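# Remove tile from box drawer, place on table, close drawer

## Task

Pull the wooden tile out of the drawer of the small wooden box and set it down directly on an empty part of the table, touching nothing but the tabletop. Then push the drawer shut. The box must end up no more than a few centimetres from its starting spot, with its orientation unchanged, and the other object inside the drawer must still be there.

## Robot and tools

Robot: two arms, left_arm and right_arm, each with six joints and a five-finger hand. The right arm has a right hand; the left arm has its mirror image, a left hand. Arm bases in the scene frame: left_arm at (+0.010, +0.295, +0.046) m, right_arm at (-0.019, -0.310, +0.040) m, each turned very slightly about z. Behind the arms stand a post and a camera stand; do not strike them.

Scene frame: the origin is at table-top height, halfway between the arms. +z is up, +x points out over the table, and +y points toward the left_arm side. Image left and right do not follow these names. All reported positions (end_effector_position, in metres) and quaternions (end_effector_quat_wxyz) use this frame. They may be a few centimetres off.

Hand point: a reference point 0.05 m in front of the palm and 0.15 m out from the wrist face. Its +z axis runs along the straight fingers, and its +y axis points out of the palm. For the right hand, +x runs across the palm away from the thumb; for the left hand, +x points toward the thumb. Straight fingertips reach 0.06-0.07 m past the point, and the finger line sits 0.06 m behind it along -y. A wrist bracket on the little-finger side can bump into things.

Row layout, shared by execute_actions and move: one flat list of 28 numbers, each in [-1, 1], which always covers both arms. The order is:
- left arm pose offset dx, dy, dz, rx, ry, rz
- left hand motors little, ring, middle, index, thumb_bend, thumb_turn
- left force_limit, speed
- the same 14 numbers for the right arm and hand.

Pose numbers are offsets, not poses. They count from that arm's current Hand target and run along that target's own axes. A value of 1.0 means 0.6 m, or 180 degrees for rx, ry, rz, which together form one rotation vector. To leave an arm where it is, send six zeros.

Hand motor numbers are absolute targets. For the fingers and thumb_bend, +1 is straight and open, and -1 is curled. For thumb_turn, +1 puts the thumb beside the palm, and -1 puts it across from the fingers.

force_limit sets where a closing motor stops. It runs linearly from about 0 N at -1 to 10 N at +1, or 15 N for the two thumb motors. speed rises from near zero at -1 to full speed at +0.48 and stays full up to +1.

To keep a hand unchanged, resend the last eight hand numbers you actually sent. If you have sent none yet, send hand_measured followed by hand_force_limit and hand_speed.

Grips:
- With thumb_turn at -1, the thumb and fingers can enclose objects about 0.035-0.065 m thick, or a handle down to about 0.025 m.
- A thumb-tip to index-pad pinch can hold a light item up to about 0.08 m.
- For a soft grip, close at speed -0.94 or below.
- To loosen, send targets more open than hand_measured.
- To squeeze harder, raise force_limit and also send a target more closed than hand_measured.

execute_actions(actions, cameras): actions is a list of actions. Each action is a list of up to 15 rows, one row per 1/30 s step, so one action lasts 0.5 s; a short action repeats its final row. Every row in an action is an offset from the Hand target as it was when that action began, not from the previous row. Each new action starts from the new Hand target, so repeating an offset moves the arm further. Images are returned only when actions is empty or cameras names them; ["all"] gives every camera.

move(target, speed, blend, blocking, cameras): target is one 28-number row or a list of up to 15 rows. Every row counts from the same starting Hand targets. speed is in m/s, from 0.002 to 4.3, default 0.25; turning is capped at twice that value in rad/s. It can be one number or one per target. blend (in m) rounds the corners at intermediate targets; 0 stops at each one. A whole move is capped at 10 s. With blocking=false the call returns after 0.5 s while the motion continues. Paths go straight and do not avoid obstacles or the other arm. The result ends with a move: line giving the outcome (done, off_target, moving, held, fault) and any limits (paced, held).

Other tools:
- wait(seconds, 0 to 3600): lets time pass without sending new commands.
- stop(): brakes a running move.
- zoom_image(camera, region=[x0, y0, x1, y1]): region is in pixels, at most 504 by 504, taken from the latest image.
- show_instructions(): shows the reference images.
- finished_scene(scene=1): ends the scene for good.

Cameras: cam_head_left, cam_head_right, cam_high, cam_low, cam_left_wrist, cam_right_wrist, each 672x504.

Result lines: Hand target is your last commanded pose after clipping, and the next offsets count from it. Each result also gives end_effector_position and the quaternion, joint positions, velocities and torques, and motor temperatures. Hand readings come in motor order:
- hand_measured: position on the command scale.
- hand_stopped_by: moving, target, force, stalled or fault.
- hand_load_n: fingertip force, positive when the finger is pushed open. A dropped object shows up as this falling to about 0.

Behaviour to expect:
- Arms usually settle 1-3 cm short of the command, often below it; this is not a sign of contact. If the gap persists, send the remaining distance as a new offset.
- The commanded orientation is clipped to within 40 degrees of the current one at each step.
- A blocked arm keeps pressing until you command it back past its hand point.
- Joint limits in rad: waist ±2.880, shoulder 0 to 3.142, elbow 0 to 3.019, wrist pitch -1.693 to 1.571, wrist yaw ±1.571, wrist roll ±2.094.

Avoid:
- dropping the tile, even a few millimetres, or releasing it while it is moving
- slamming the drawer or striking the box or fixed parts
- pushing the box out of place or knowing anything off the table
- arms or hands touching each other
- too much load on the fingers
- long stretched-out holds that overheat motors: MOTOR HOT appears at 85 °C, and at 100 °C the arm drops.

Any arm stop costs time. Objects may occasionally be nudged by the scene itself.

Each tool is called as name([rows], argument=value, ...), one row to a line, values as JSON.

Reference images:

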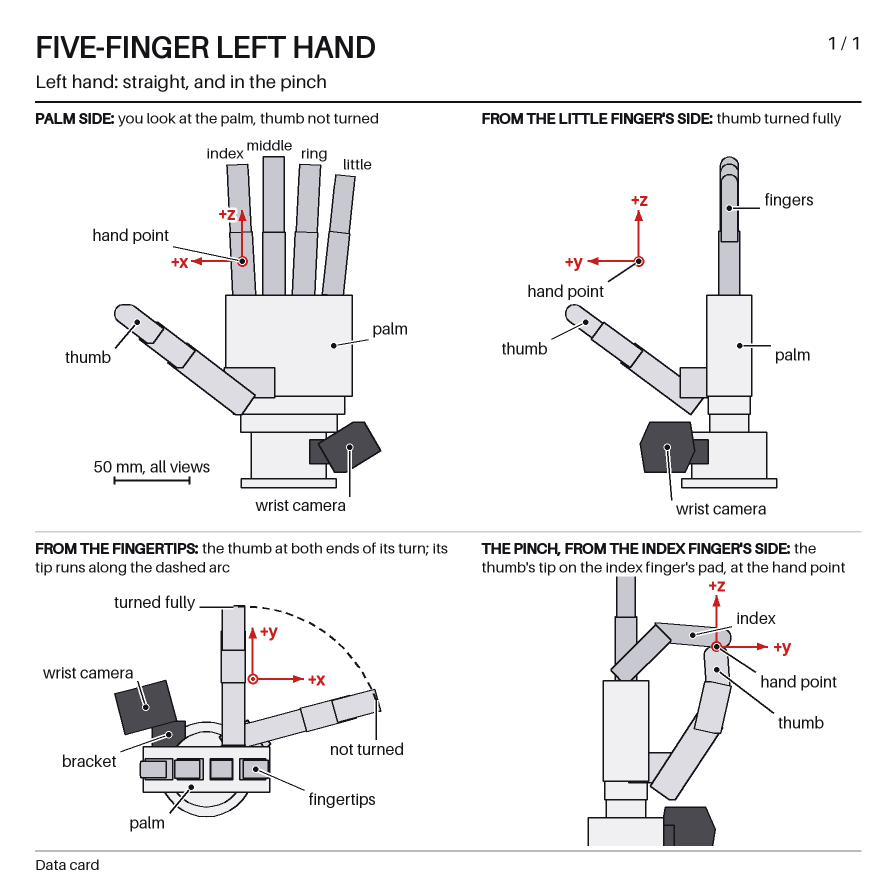

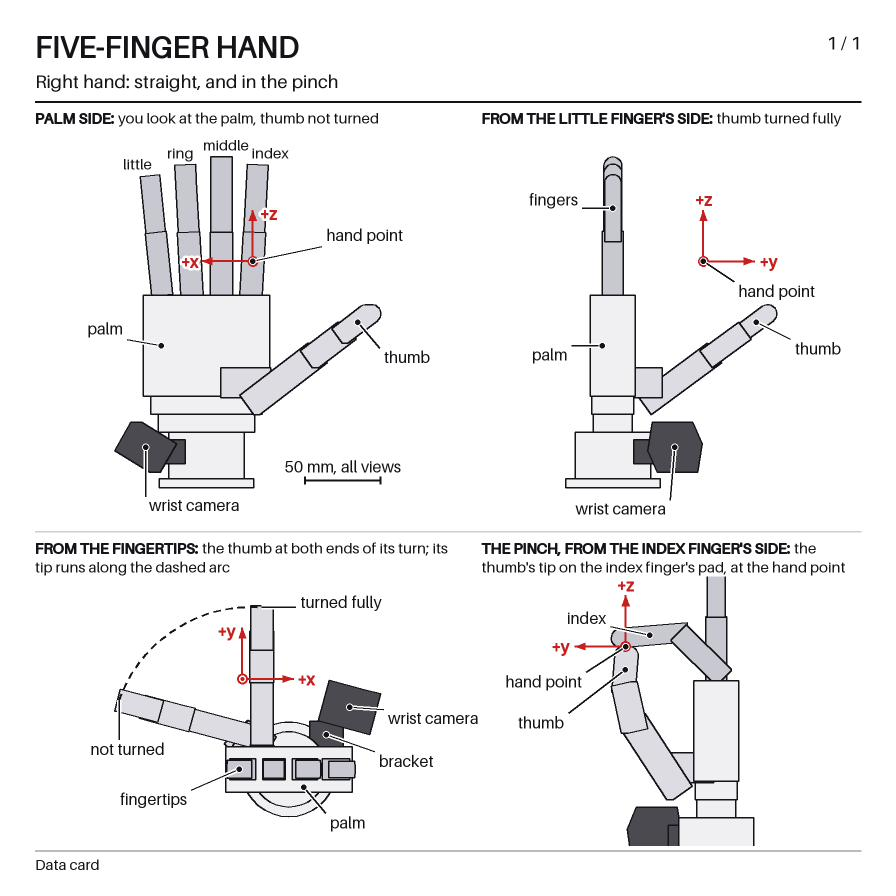

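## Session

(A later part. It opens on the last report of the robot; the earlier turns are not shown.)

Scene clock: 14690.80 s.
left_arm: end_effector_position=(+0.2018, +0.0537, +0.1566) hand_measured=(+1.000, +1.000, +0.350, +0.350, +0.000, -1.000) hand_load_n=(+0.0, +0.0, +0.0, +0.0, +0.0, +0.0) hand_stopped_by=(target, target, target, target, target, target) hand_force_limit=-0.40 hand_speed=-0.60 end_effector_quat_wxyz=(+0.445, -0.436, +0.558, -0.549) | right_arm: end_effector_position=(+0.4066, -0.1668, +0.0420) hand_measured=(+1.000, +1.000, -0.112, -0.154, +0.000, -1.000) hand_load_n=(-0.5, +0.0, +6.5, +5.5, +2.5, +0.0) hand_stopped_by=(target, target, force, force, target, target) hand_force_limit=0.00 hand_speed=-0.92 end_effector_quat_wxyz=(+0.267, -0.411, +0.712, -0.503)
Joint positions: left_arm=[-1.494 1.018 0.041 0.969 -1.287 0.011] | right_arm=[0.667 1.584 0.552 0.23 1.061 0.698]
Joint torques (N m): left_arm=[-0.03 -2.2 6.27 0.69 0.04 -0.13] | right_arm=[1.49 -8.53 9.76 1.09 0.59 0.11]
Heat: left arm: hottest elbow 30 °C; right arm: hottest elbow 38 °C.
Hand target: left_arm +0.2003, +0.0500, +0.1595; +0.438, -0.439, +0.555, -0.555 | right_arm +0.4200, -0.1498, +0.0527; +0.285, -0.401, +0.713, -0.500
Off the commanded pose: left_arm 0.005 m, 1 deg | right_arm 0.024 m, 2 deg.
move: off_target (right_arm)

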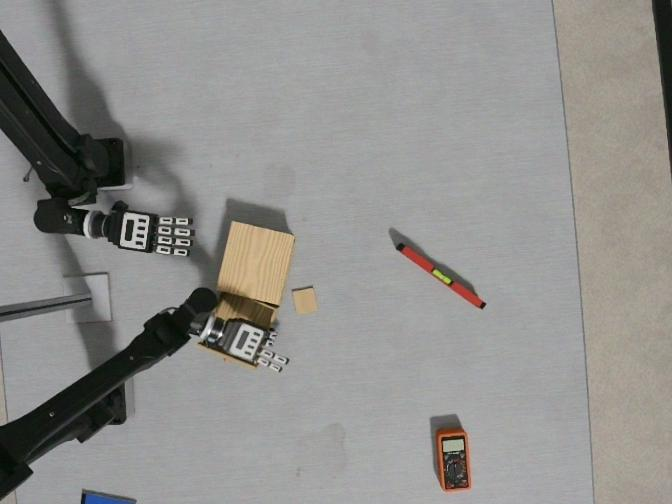

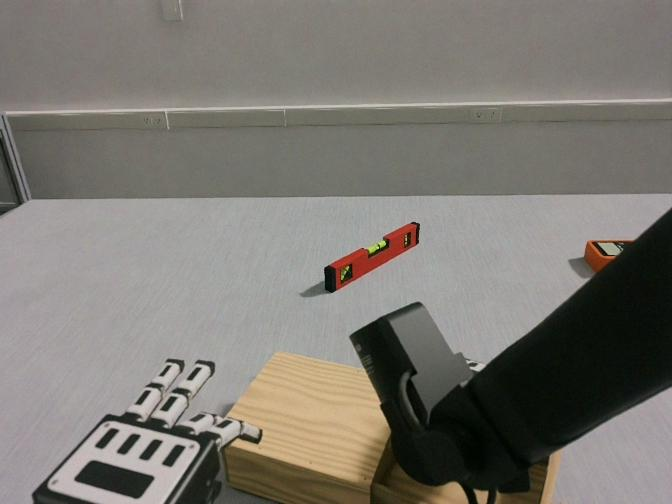

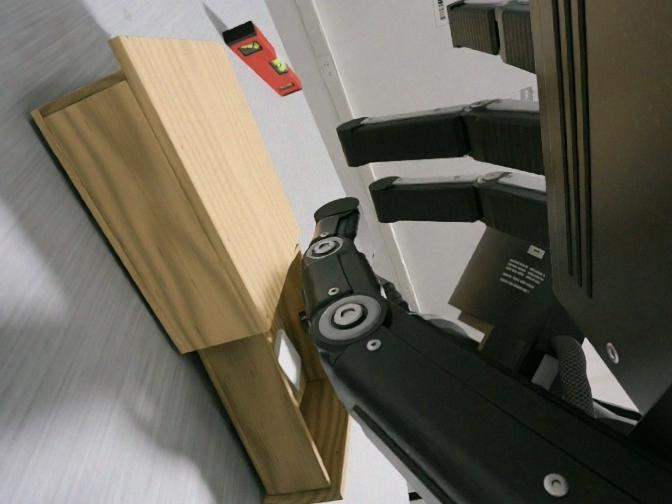

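move(target=[0,0,0,0,0,0,1,1,0.35,0.35,0,-1,-0.4,-0.6,-0.0122,-0.002,0.0053,0,-0.0339,-0.0123,1,1,-0.3,-0.3,0,-1,0.0,-0.92], speed=0.04, cameras=["cam_high","cam_low","cam_left_wrist"])

zoom_image(camera="cam_high", region=[200, 285, 250, 335])

zoom_image(camera="cam_high", region=[250, 285, 300, 335])

zoom_image(camera="cam_left_wrist", region=[180, 320, 300, 420])

zoom_image(camera="cam_low", region=[360, 374, 460, 504])

Scene clock: 14737.93 s.
left_arm: end_effector_position=(+0.2018, +0.0537, +0.1566) hand_measured=(+1.000, +1.000, +0.350, +0.350, +0.000, -1.000) hand_load_n=(+0.0, +0.0, +0.0, +0.0, +0.0, +0.0) hand_stopped_by=(target, target, target, target, target, target) hand_force_limit=-0.40 hand_speed=-0.60 end_effector_quat_wxyz=(+0.445, -0.436, +0.558, -0.549) | right_arm: end_effector_position=(+0.4212, -0.1418, +0.0492) hand_measured=(+1.000, +1.000, -0.112, -0.154, +0.000, -1.000) hand_load_n=(+0.0, -0.5, +5.0, +7.0, +2.0, +0.0) hand_stopped_by=(target, target, force, force, target, target) hand_force_limit=0.00 hand_speed=-0.92 end_effector_quat_wxyz=(+0.309, -0.448, +0.687, -0.480)
Joint positions: left_arm=[-1.494 1.018 0.041 0.969 -1.287 0.011] | right_arm=[0.661 1.591 0.547 0.398 0.955 0.544]
Joint torques (N m): left_arm=[-0.03 -2.2 6.34 0.69 0.05 -0.13] | right_arm=[-0.5 -9.11 6.61 2.4 0.32 -0.07]
Heat: left arm: hottest elbow 30 °C; right arm: hottest elbow 41 °C.
Hand target: left_arm +0.2003, +0.0500, +0.1595; +0.438, -0.439, +0.555, -0.555 | right_arm +0.4267, -0.1454, +0.0527; +0.313, -0.441, +0.689, -0.483
Off the commanded pose: left_arm 0.005 m, 1 deg | right_arm 0.007 m, 1 deg.
move: done

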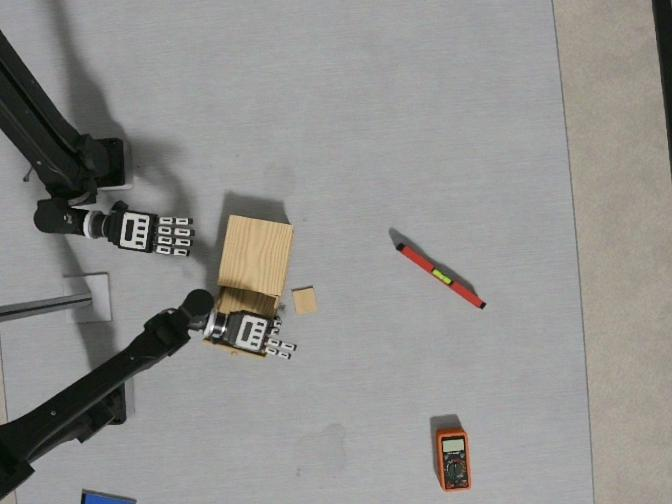

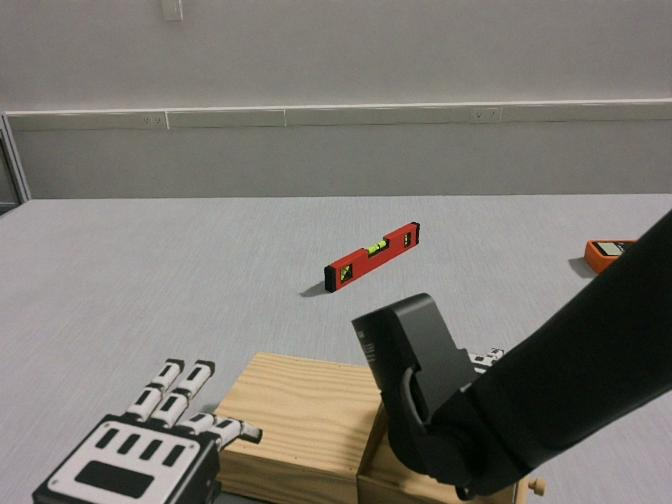

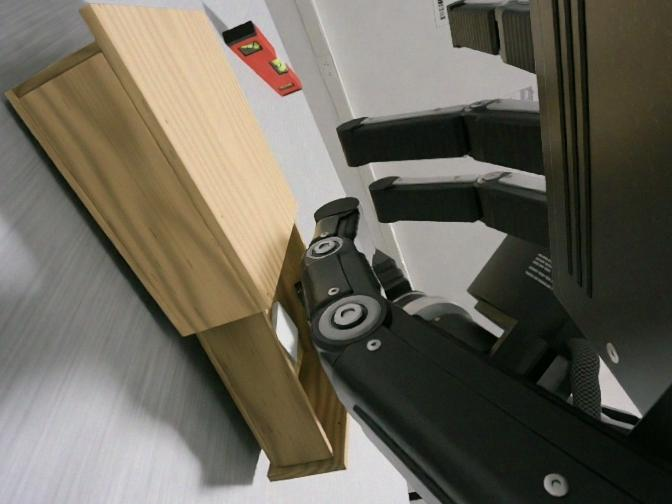

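Scaled by 10.080 from the camera's image (finer frame: 960x720).

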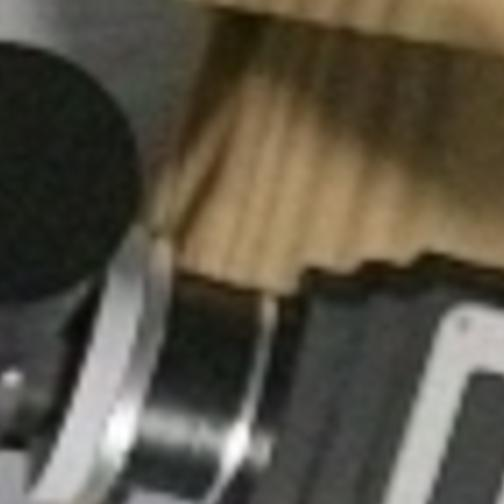

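Scaled by 10.080 from the camera's image (finer frame: 960x720).

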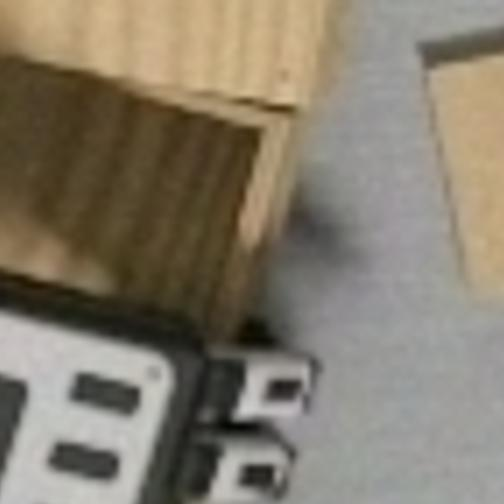

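Scaled by 4.200 from the camera's image (finer frame: 960x720).

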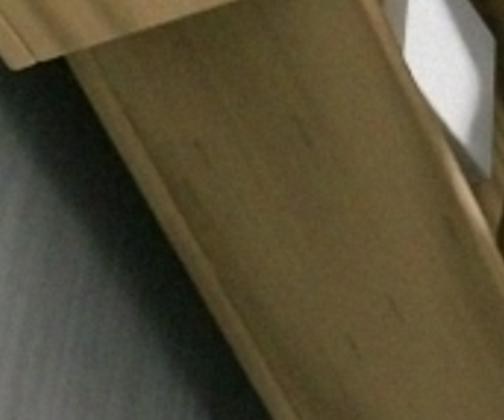

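Scaled by 3.877 from the camera's image (finer frame: 960x720).

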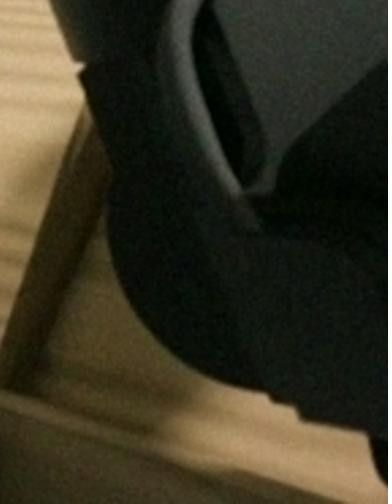

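zoom_image(camera="cam_high", region=[205, 205, 305, 305])

zoom_image(camera="cam_high", region=[255, 280, 285, 310])

zoom_image(camera="cam_high", region=[210, 275, 240, 305])

zoom_image(camera="cam_low", region=[340, 370, 430, 504])

zoom_image(camera="cam_left_wrist", region=[170, 290, 310, 400])

Scaled by 5.040 from the camera's image (finer frame: 960x720).

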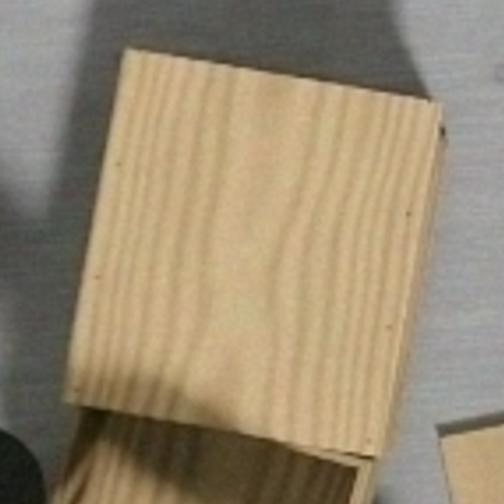

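Scaled by 16.800 from the camera's image (finer frame: 960x720).

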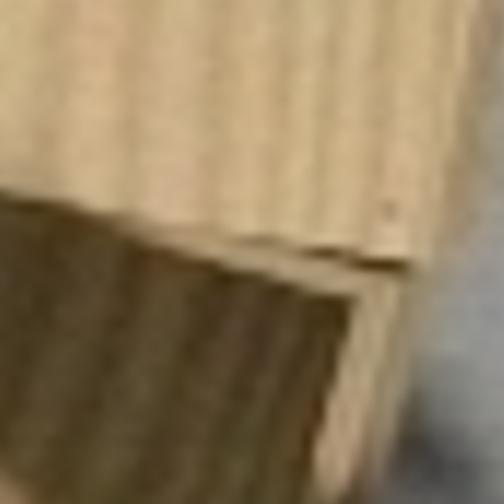

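Scaled by 16.800 from the camera's image (finer frame: 960x720).

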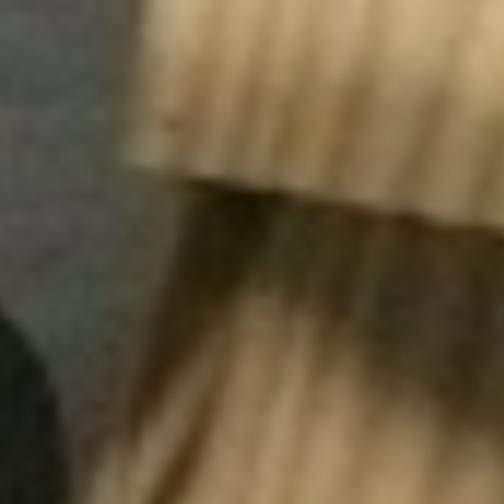

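Scaled by 3.761 from the camera's image (finer frame: 960x720).

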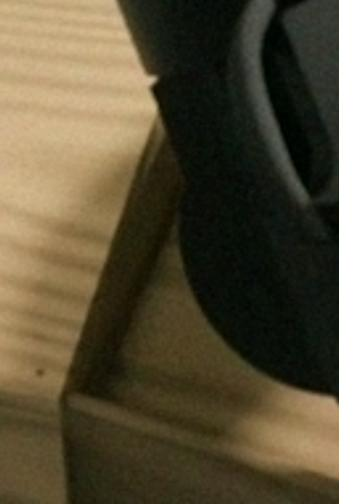

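Scaled by 3.600 from the camera's image (finer frame: 960x720).

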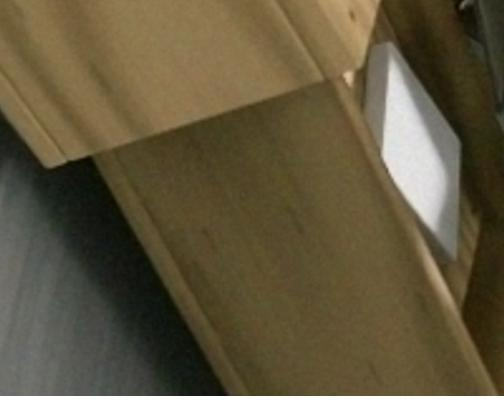

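move(target=[0,0,0,0,0,0,1,1,0.35,0.35,0,-1,-0.4,-0.6,0.0357,-0.0005,0.0027,0,-0.0104,-0.0038,1,1,-0.3,-0.3,0,-1,0.0,-0.92], speed=0.05, cameras=["cam_high","cam_low","cam_left_wrist"])

zoom_image(camera="cam_high", region=[200, 275, 250, 325])

zoom_image(camera="cam_high", region=[250, 275, 300, 325])

zoom_image(camera="cam_left_wrist", region=[170, 270, 310, 400])

Scene clock: 14811.43 s.
left_arm: end_effector_position=(+0.2018, +0.0537, +0.1566) hand_measured=(+1.000, +1.000, +0.350, +0.350, +0.000, -1.000) hand_load_n=(+0.0, +0.0, +0.0, -0.5, +0.0, +0.0) hand_stopped_by=(target, target, target, target, target, target) hand_force_limit=-0.40 hand_speed=-0.60 end_effector_quat_wxyz=(+0.445, -0.436, +0.558, -0.549) | right_arm: end_effector_position=(+0.4137, -0.1611, +0.0417) hand_measured=(+1.000, +1.000, -0.112, -0.154, +0.000, -1.000) hand_load_n=(+0.0, +0.0, +6.0, +5.0, +2.0, -0.5) hand_stopped_by=(target, target, force, force, target, target) hand_force_limit=0.00 hand_speed=-0.92 end_effector_quat_wxyz=(+0.313, -0.462, +0.681, -0.473)
Joint positions: left_arm=[-1.494 1.018 0.041 0.969 -1.287 0.011] | right_arm=[0.614 1.578 0.482 0.498 0.886 0.474]
Joint torques (N m): left_arm=[-0.21 -2.08 6.31 0.69 0.04 -0.13] | right_arm=[-0.62 -10.23 6.01 2.21 0.27 -0.11]
Heat: left arm: hottest elbow 30 °C; right arm: hottest elbow 38 °C.
Hand target: left_arm +0.2003, +0.0500, +0.1595; +0.438, -0.439, +0.555, -0.555 | right_arm +0.4193, -0.1655, +0.0524; +0.321, -0.453, +0.681, -0.478
Off the commanded pose: left_arm 0.005 m, 1 deg | right_arm 0.013 m, 2 deg.
move: off_target (right_arm)

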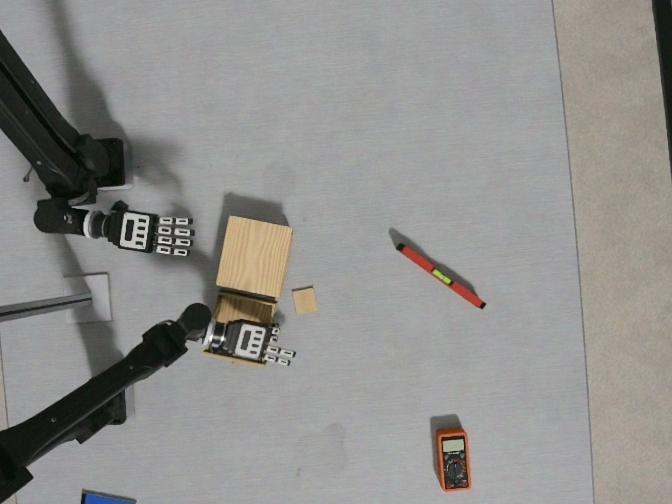

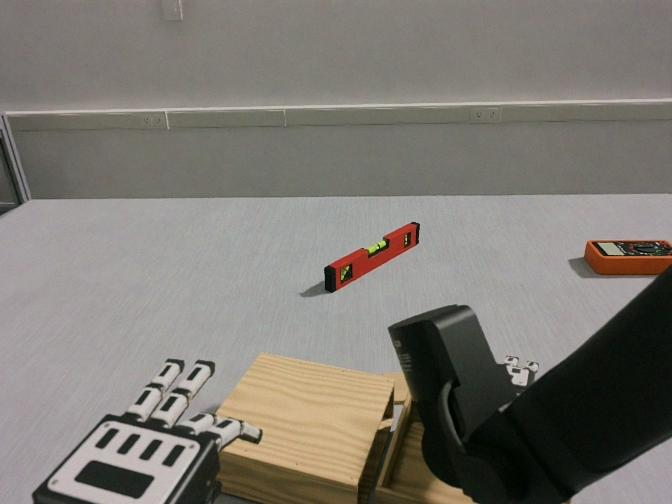

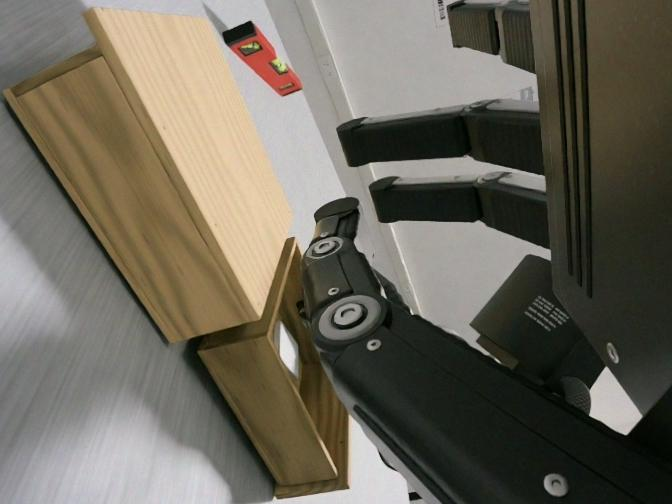

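Scaled by 10.080 from the camera's image (finer frame: 960x720).

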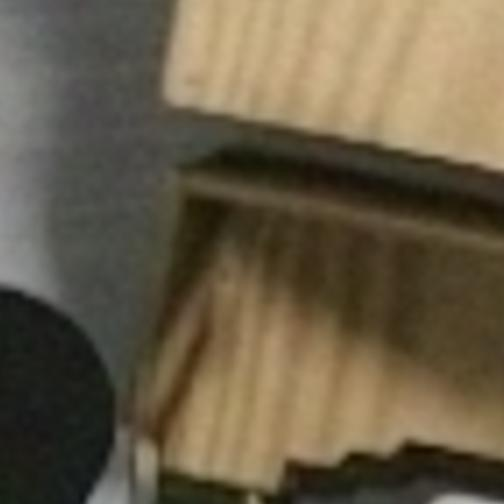

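Scaled by 10.080 from the camera's image (finer frame: 960x720).

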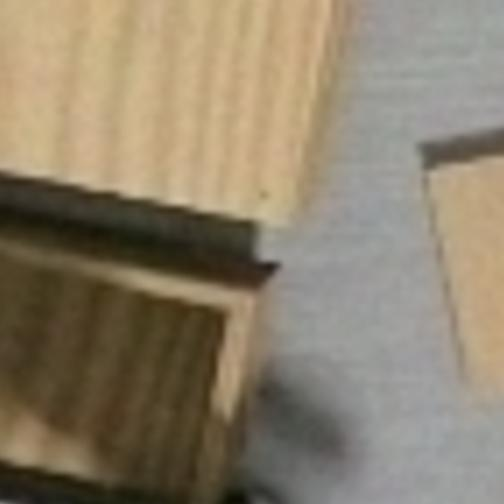

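Scaled by 3.600 from the camera's image (finer frame: 960x720).

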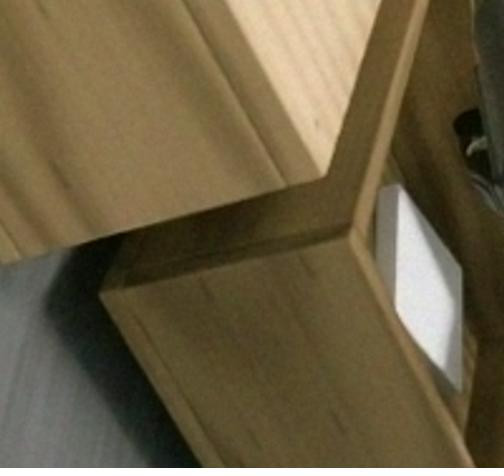

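move(target=[0,0,0,0,0,0,1,1,0.35,0.35,0,-1,-0.4,-0.6,-0.0498,0.0023,-0.0022,0,0.0037,0.0013,1,1,-0.3,-0.3,0,-1,0.0,-0.92], speed=0.05, cameras=["cam_high","cam_low","cam_left_wrist"])

zoom_image(camera="cam_high", region=[200, 275, 250, 325])

zoom_image(camera="cam_high", region=[250, 275, 300, 325])

zoom_image(camera="cam_left_wrist", region=[170, 290, 310, 400])

Scene clock: 14845.87 s.
left_arm: end_effector_position=(+0.2018, +0.0537, +0.1566) hand_measured=(+1.000, +1.000, +0.350, +0.350, +0.000, -1.000) hand_load_n=(+0.0, +0.0, +0.0, +0.0, +0.0, +0.0) hand_stopped_by=(target, target, target, target, target, target) hand_force_limit=-0.40 hand_speed=-0.60 end_effector_quat_wxyz=(+0.445, -0.436, +0.558, -0.549) | right_arm: end_effector_position=(+0.4167, -0.1529, +0.0418) hand_measured=(+1.000, +1.000, -0.112, -0.154, +0.000, -1.000) hand_load_n=(+0.0, +0.0, +6.0, +5.5, +2.5, +0.0) hand_stopped_by=(target, target, force, force, target, target) hand_force_limit=0.00 hand_speed=-0.92 end_effector_quat_wxyz=(+0.302, -0.457, +0.683, -0.483)
Joint positions: left_arm=[-1.494 1.018 0.041 0.969 -1.287 0.011] | right_arm=[0.643 1.596 0.52 0.439 0.938 0.507]
Joint torques (N m): left_arm=[-0.15 -2.2 6.27 0.69 0.04 -0.12] | right_arm=[1.49 -8.47 9.39 1.31 0.45 0.1]
Heat: left arm: hottest elbow 30 °C; right arm: hottest elbow 37 °C.
Hand target: left_arm +0.2003, +0.0500, +0.1595; +0.438, -0.439, +0.555, -0.555 | right_arm +0.4291, -0.1372, +0.0517; +0.319, -0.449, +0.684, -0.480
Off the commanded pose: left_arm 0.005 m, 1 deg | right_arm 0.022 m, 2 deg.
move: off_target (right_arm)

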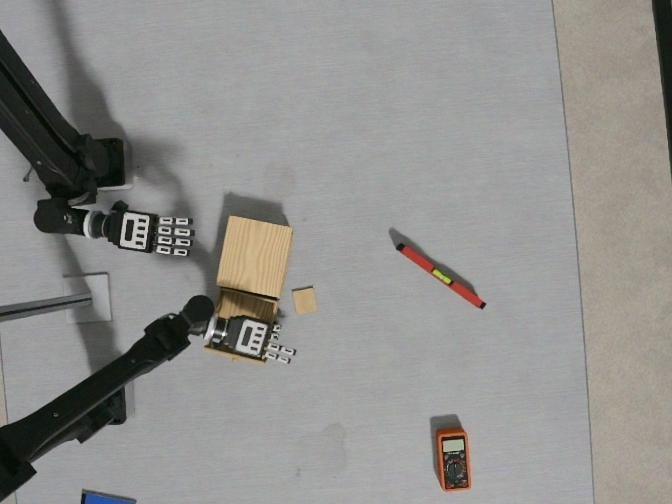

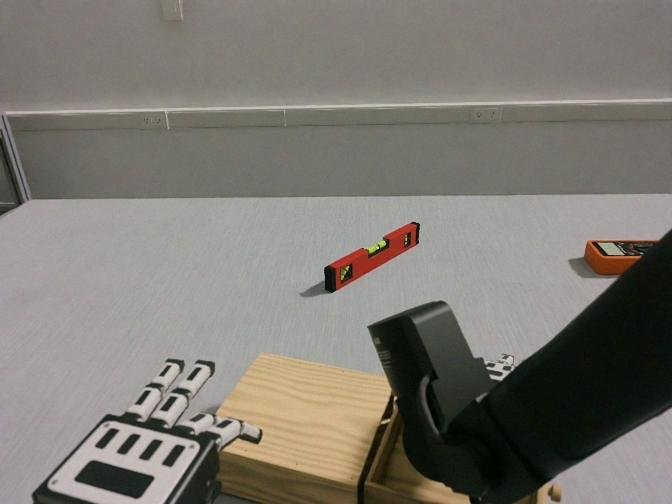

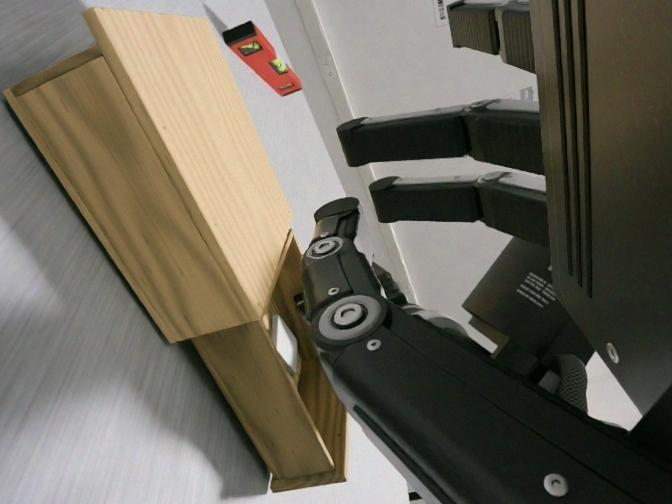

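Scaled by 10.080 from the camera's image (finer frame: 960x720).

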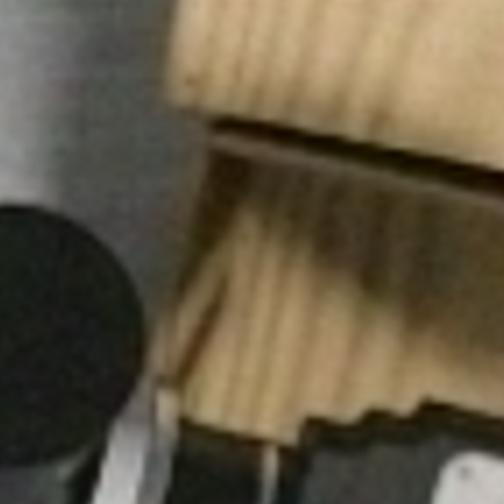

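Scaled by 10.080 from the camera's image (finer frame: 960x720).

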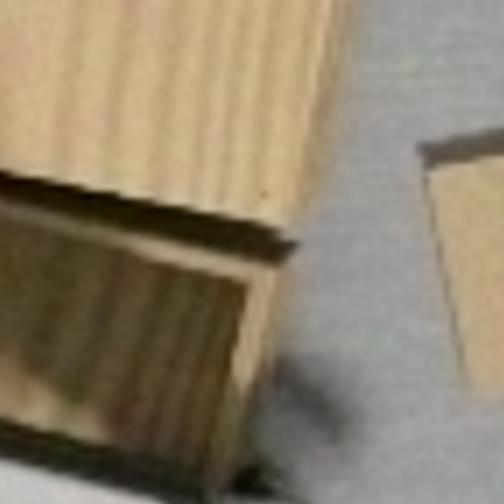

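Scaled by 3.600 from the camera's image (finer frame: 960x720).

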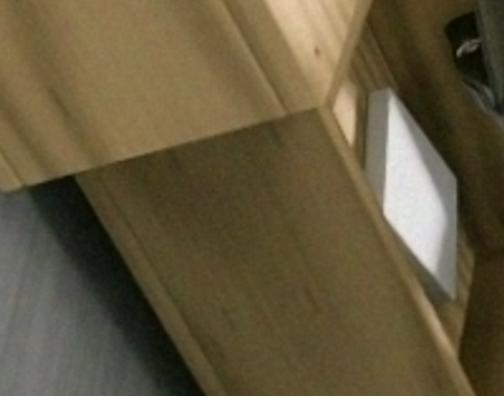

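execute_actions(actions=[])

zoom_image(camera="cam_high", region=[200, 275, 250, 325])

zoom_image(camera="cam_high", region=[250, 275, 300, 325])

Scene clock: 14898.00 s.
left_arm: end_effector_position=(+0.2018, +0.0537, +0.1566) hand_measured=(+1.000, +1.000, +0.350, +0.350, +0.000, -1.000) hand_load_n=(+0.0, +0.0, +0.0, -0.5, +0.0, +0.0) hand_stopped_by=(target, target, target, target, target, target) hand_force_limit=-0.40 hand_speed=-0.60 end_effector_quat_wxyz=(+0.445, -0.436, +0.558, -0.549) | right_arm: end_effector_position=(+0.4167, -0.1529, +0.0418) hand_measured=(+1.000, +1.000, -0.112, -0.154, +0.000, -1.000) hand_load_n=(+0.0, +0.0, +6.0, +5.5, +2.0, -0.5) hand_stopped_by=(target, target, force, force, target, target) hand_force_limit=0.00 hand_speed=-0.92 end_effector_quat_wxyz=(+0.302, -0.457, +0.683, -0.483)
Joint positions: left_arm=[-1.494 1.018 0.041 0.969 -1.287 0.011] | right_arm=[0.643 1.596 0.52 0.439 0.938 0.508]
Joint velocities: within noise
Joint torques (N m): left_arm=[-0.21 -2.02 6.3 0.66 0.05 -0.12] | right_arm=[1.44 -8.53 9.4 1.31 0.45 0.15]
Motor temperatures (°C): left_arm=[26 26 30 27 25 29] | right_arm=[29 30 38 25 27 29]
Heat: left arm: hottest elbow 30 °C; right arm: hottest elbow 38 °C.
Hand target: left_arm +0.2003, +0.0500, +0.1595; +0.438, -0.439, +0.555, -0.555 | right_arm +0.4291, -0.1372, +0.0517; +0.319, -0.448, +0.684, -0.480
Off the commanded pose: left_arm 0.005 m, 1 deg | right_arm 0.022 m, 2 deg.

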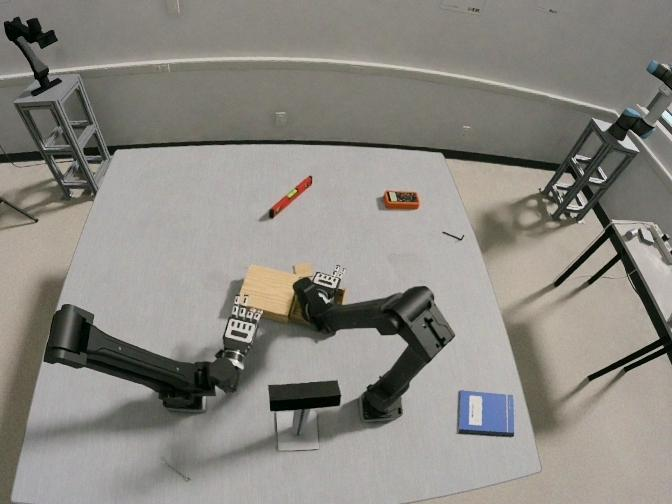

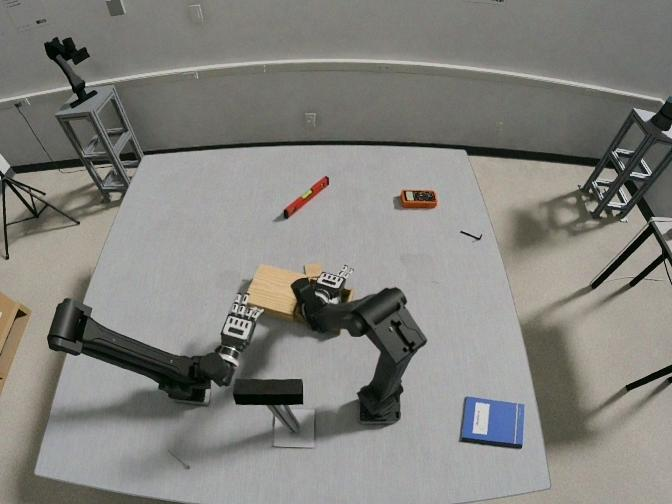

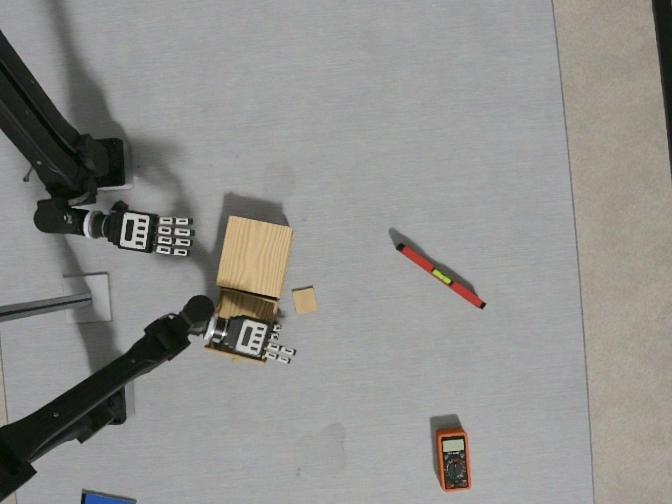

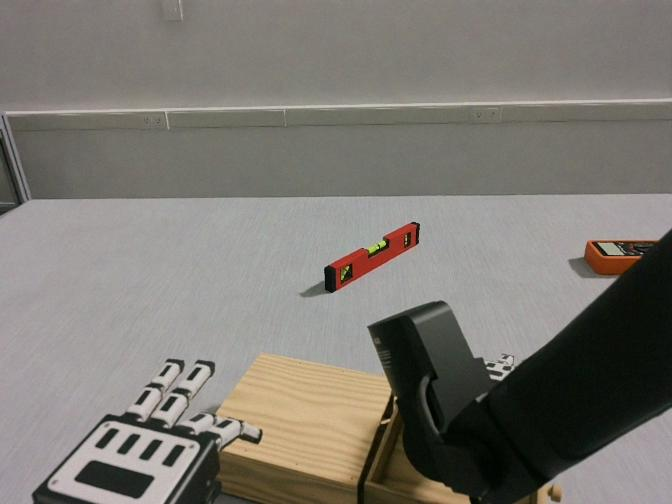

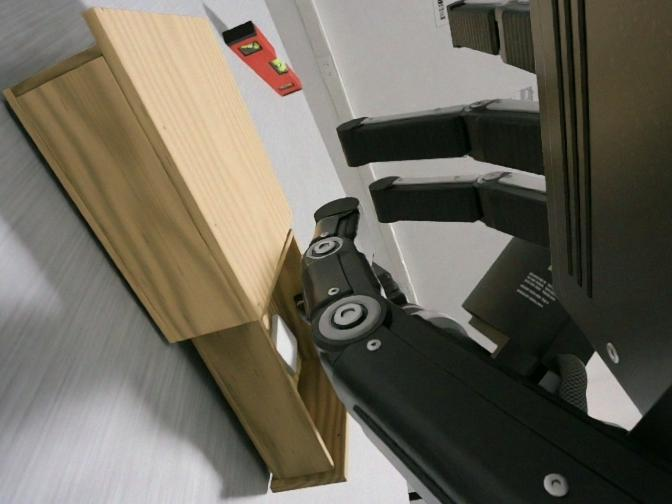

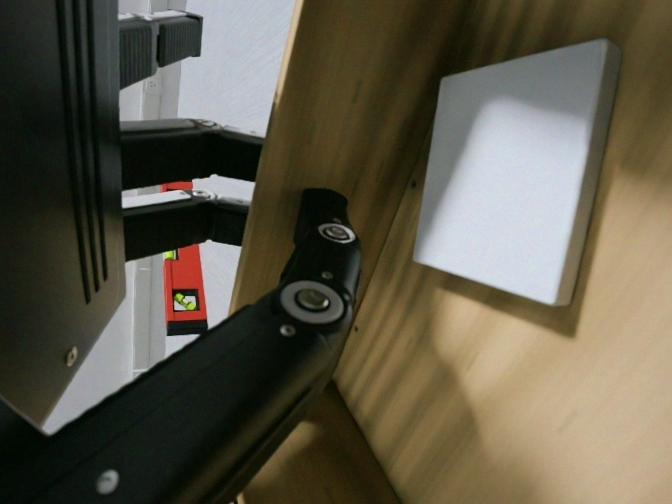

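Scaled by 10.080 from the camera's image (finer frame: 960x720).

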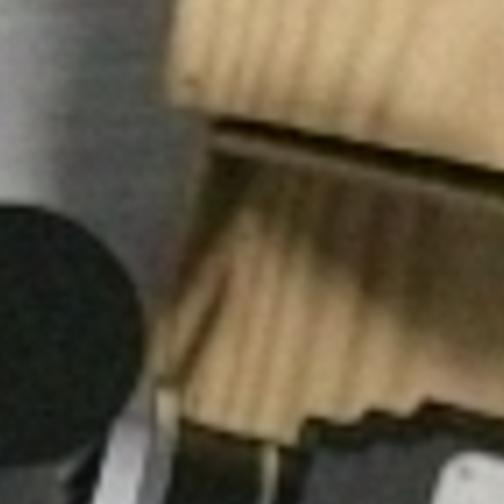

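Scaled by 10.080 from the camera's image (finer frame: 960x720).

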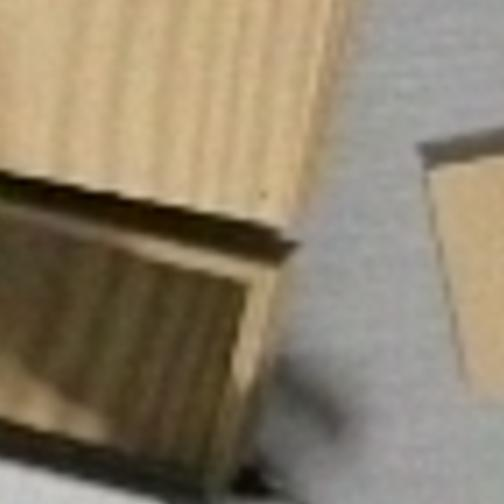

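zoom_image(camera="cam_left_wrist", region=[150, 270, 350, 420])

zoom_image(camera="cam_high", region=[205, 265, 295, 325])

zoom_image(camera="cam_low", region=[340, 370, 480, 504])

Scaled by 2.520 from the camera's image (finer frame: 960x720).

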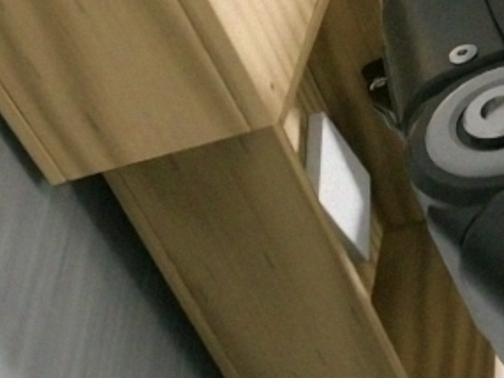

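Scaled by 5.600 from the camera's image (finer frame: 960x720).

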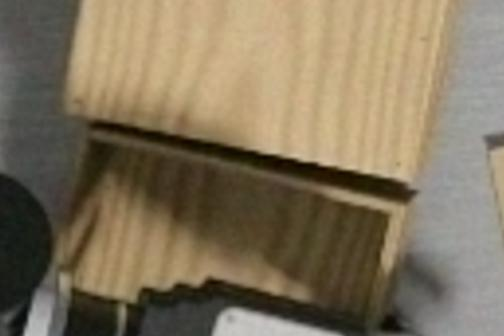

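Scaled by 3.600 from the camera's image (finer frame: 960x720).

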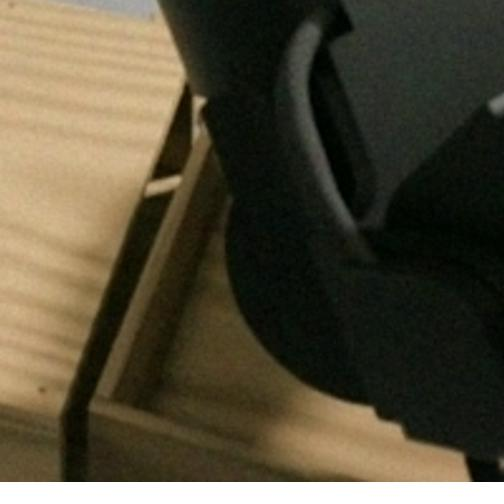

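move(target=[0,0,0,0,0,0,1,1,0.35,0.35,0,-1,-0.4,-0.6,-0.00764,0.00185,-0.00503,0,0,0,1,1,-0.3,-0.3,0,-1,0.0,-0.92], speed=0.04, cameras=["cam_high","cam_low"])

zoom_image(camera="cam_high", region=[205, 265, 295, 325])

zoom_image(camera="cam_low", region=[340, 370, 480, 504])

Scene clock: 14978.97 s.
left_arm: end_effector_position=(+0.2018, +0.0537, +0.1566) hand_measured=(+1.000, +1.000, +0.350, +0.350, +0.000, -1.000) hand_load_n=(+0.0, +0.0, +0.0, -0.5, +0.5, +0.0) hand_stopped_by=(target, target, target, target, target, target) hand_force_limit=-0.40 hand_speed=-0.60 end_effector_quat_wxyz=(+0.445, -0.436, +0.558, -0.549) | right_arm: end_effector_position=(+0.4152, -0.1487, +0.0413) hand_measured=(+1.000, +1.000, -0.112, -0.154, +0.000, -1.000) hand_load_n=(+0.0, +0.0, +6.0, +5.0, +2.0, -0.5) hand_stopped_by=(target, target, force, force, target, target) hand_force_limit=0.00 hand_speed=-0.92 end_effector_quat_wxyz=(+0.301, -0.457, +0.683, -0.483)
Joint positions: left_arm=[-1.494 1.018 0.041 0.969 -1.287 0.011] | right_arm=[0.656 1.599 0.526 0.422 0.949 0.521]
Joint torques (N m): left_arm=[-0.21 -2.32 6.31 0.66 0.04 -0.14] | right_arm=[1.55 -8.59 9.58 1.28 0.47 0.11]
Heat: left arm: hottest elbow 30 °C; right arm: hottest elbow 39 °C.
Hand target: left_arm +0.2003, +0.0500, +0.1595; +0.438, -0.439, +0.555, -0.555 | right_arm +0.4280, -0.1318, +0.0517; +0.318, -0.449, +0.684, -0.480
Off the commanded pose: left_arm 0.005 m, 1 deg | right_arm 0.024 m, 2 deg.
move: off_target (right_arm)

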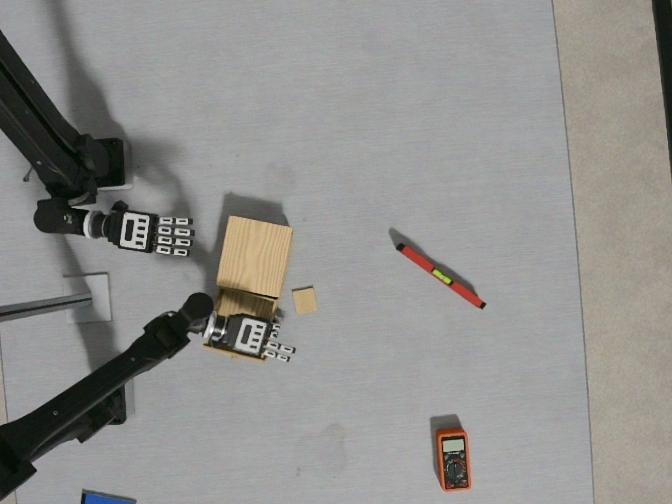

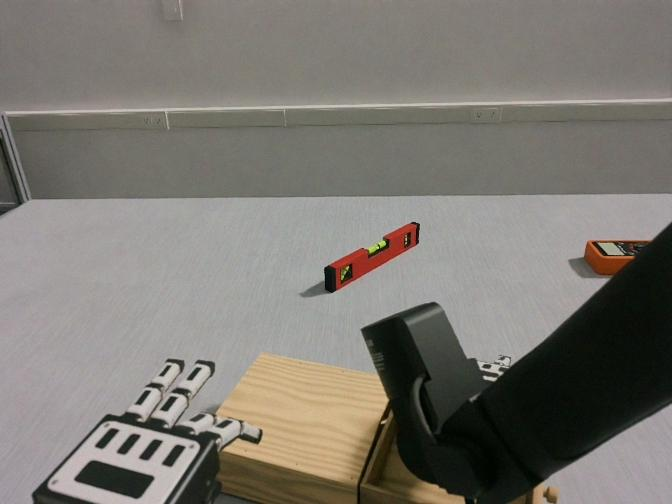

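Scaled by 5.600 from the camera's image (finer frame: 960x720).

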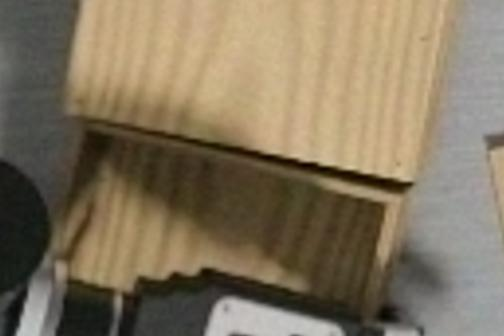

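Scaled by 3.600 from the camera's image (finer frame: 960x720).

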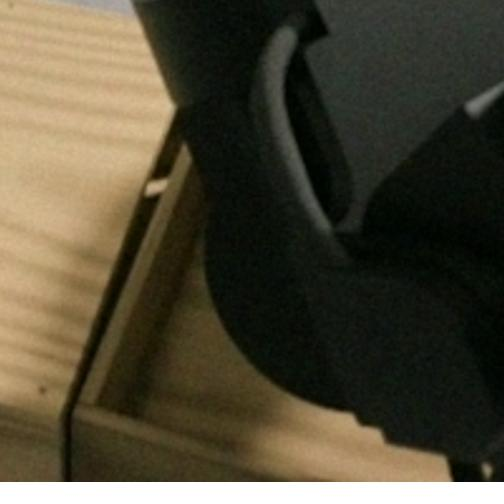

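zoom_image(camera="cam_high", region=[210, 278, 235, 303])

zoom_image(camera="cam_high", region=[262, 285, 287, 310])

Scaled by 20.160 from the camera's image (finer frame: 960x720).

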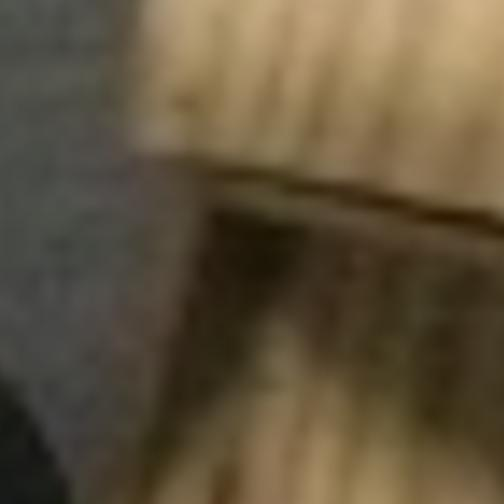

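Scaled by 20.160 from the camera's image (finer frame: 960x720).

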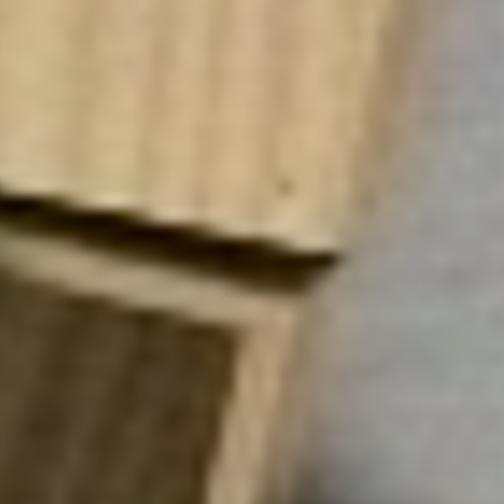

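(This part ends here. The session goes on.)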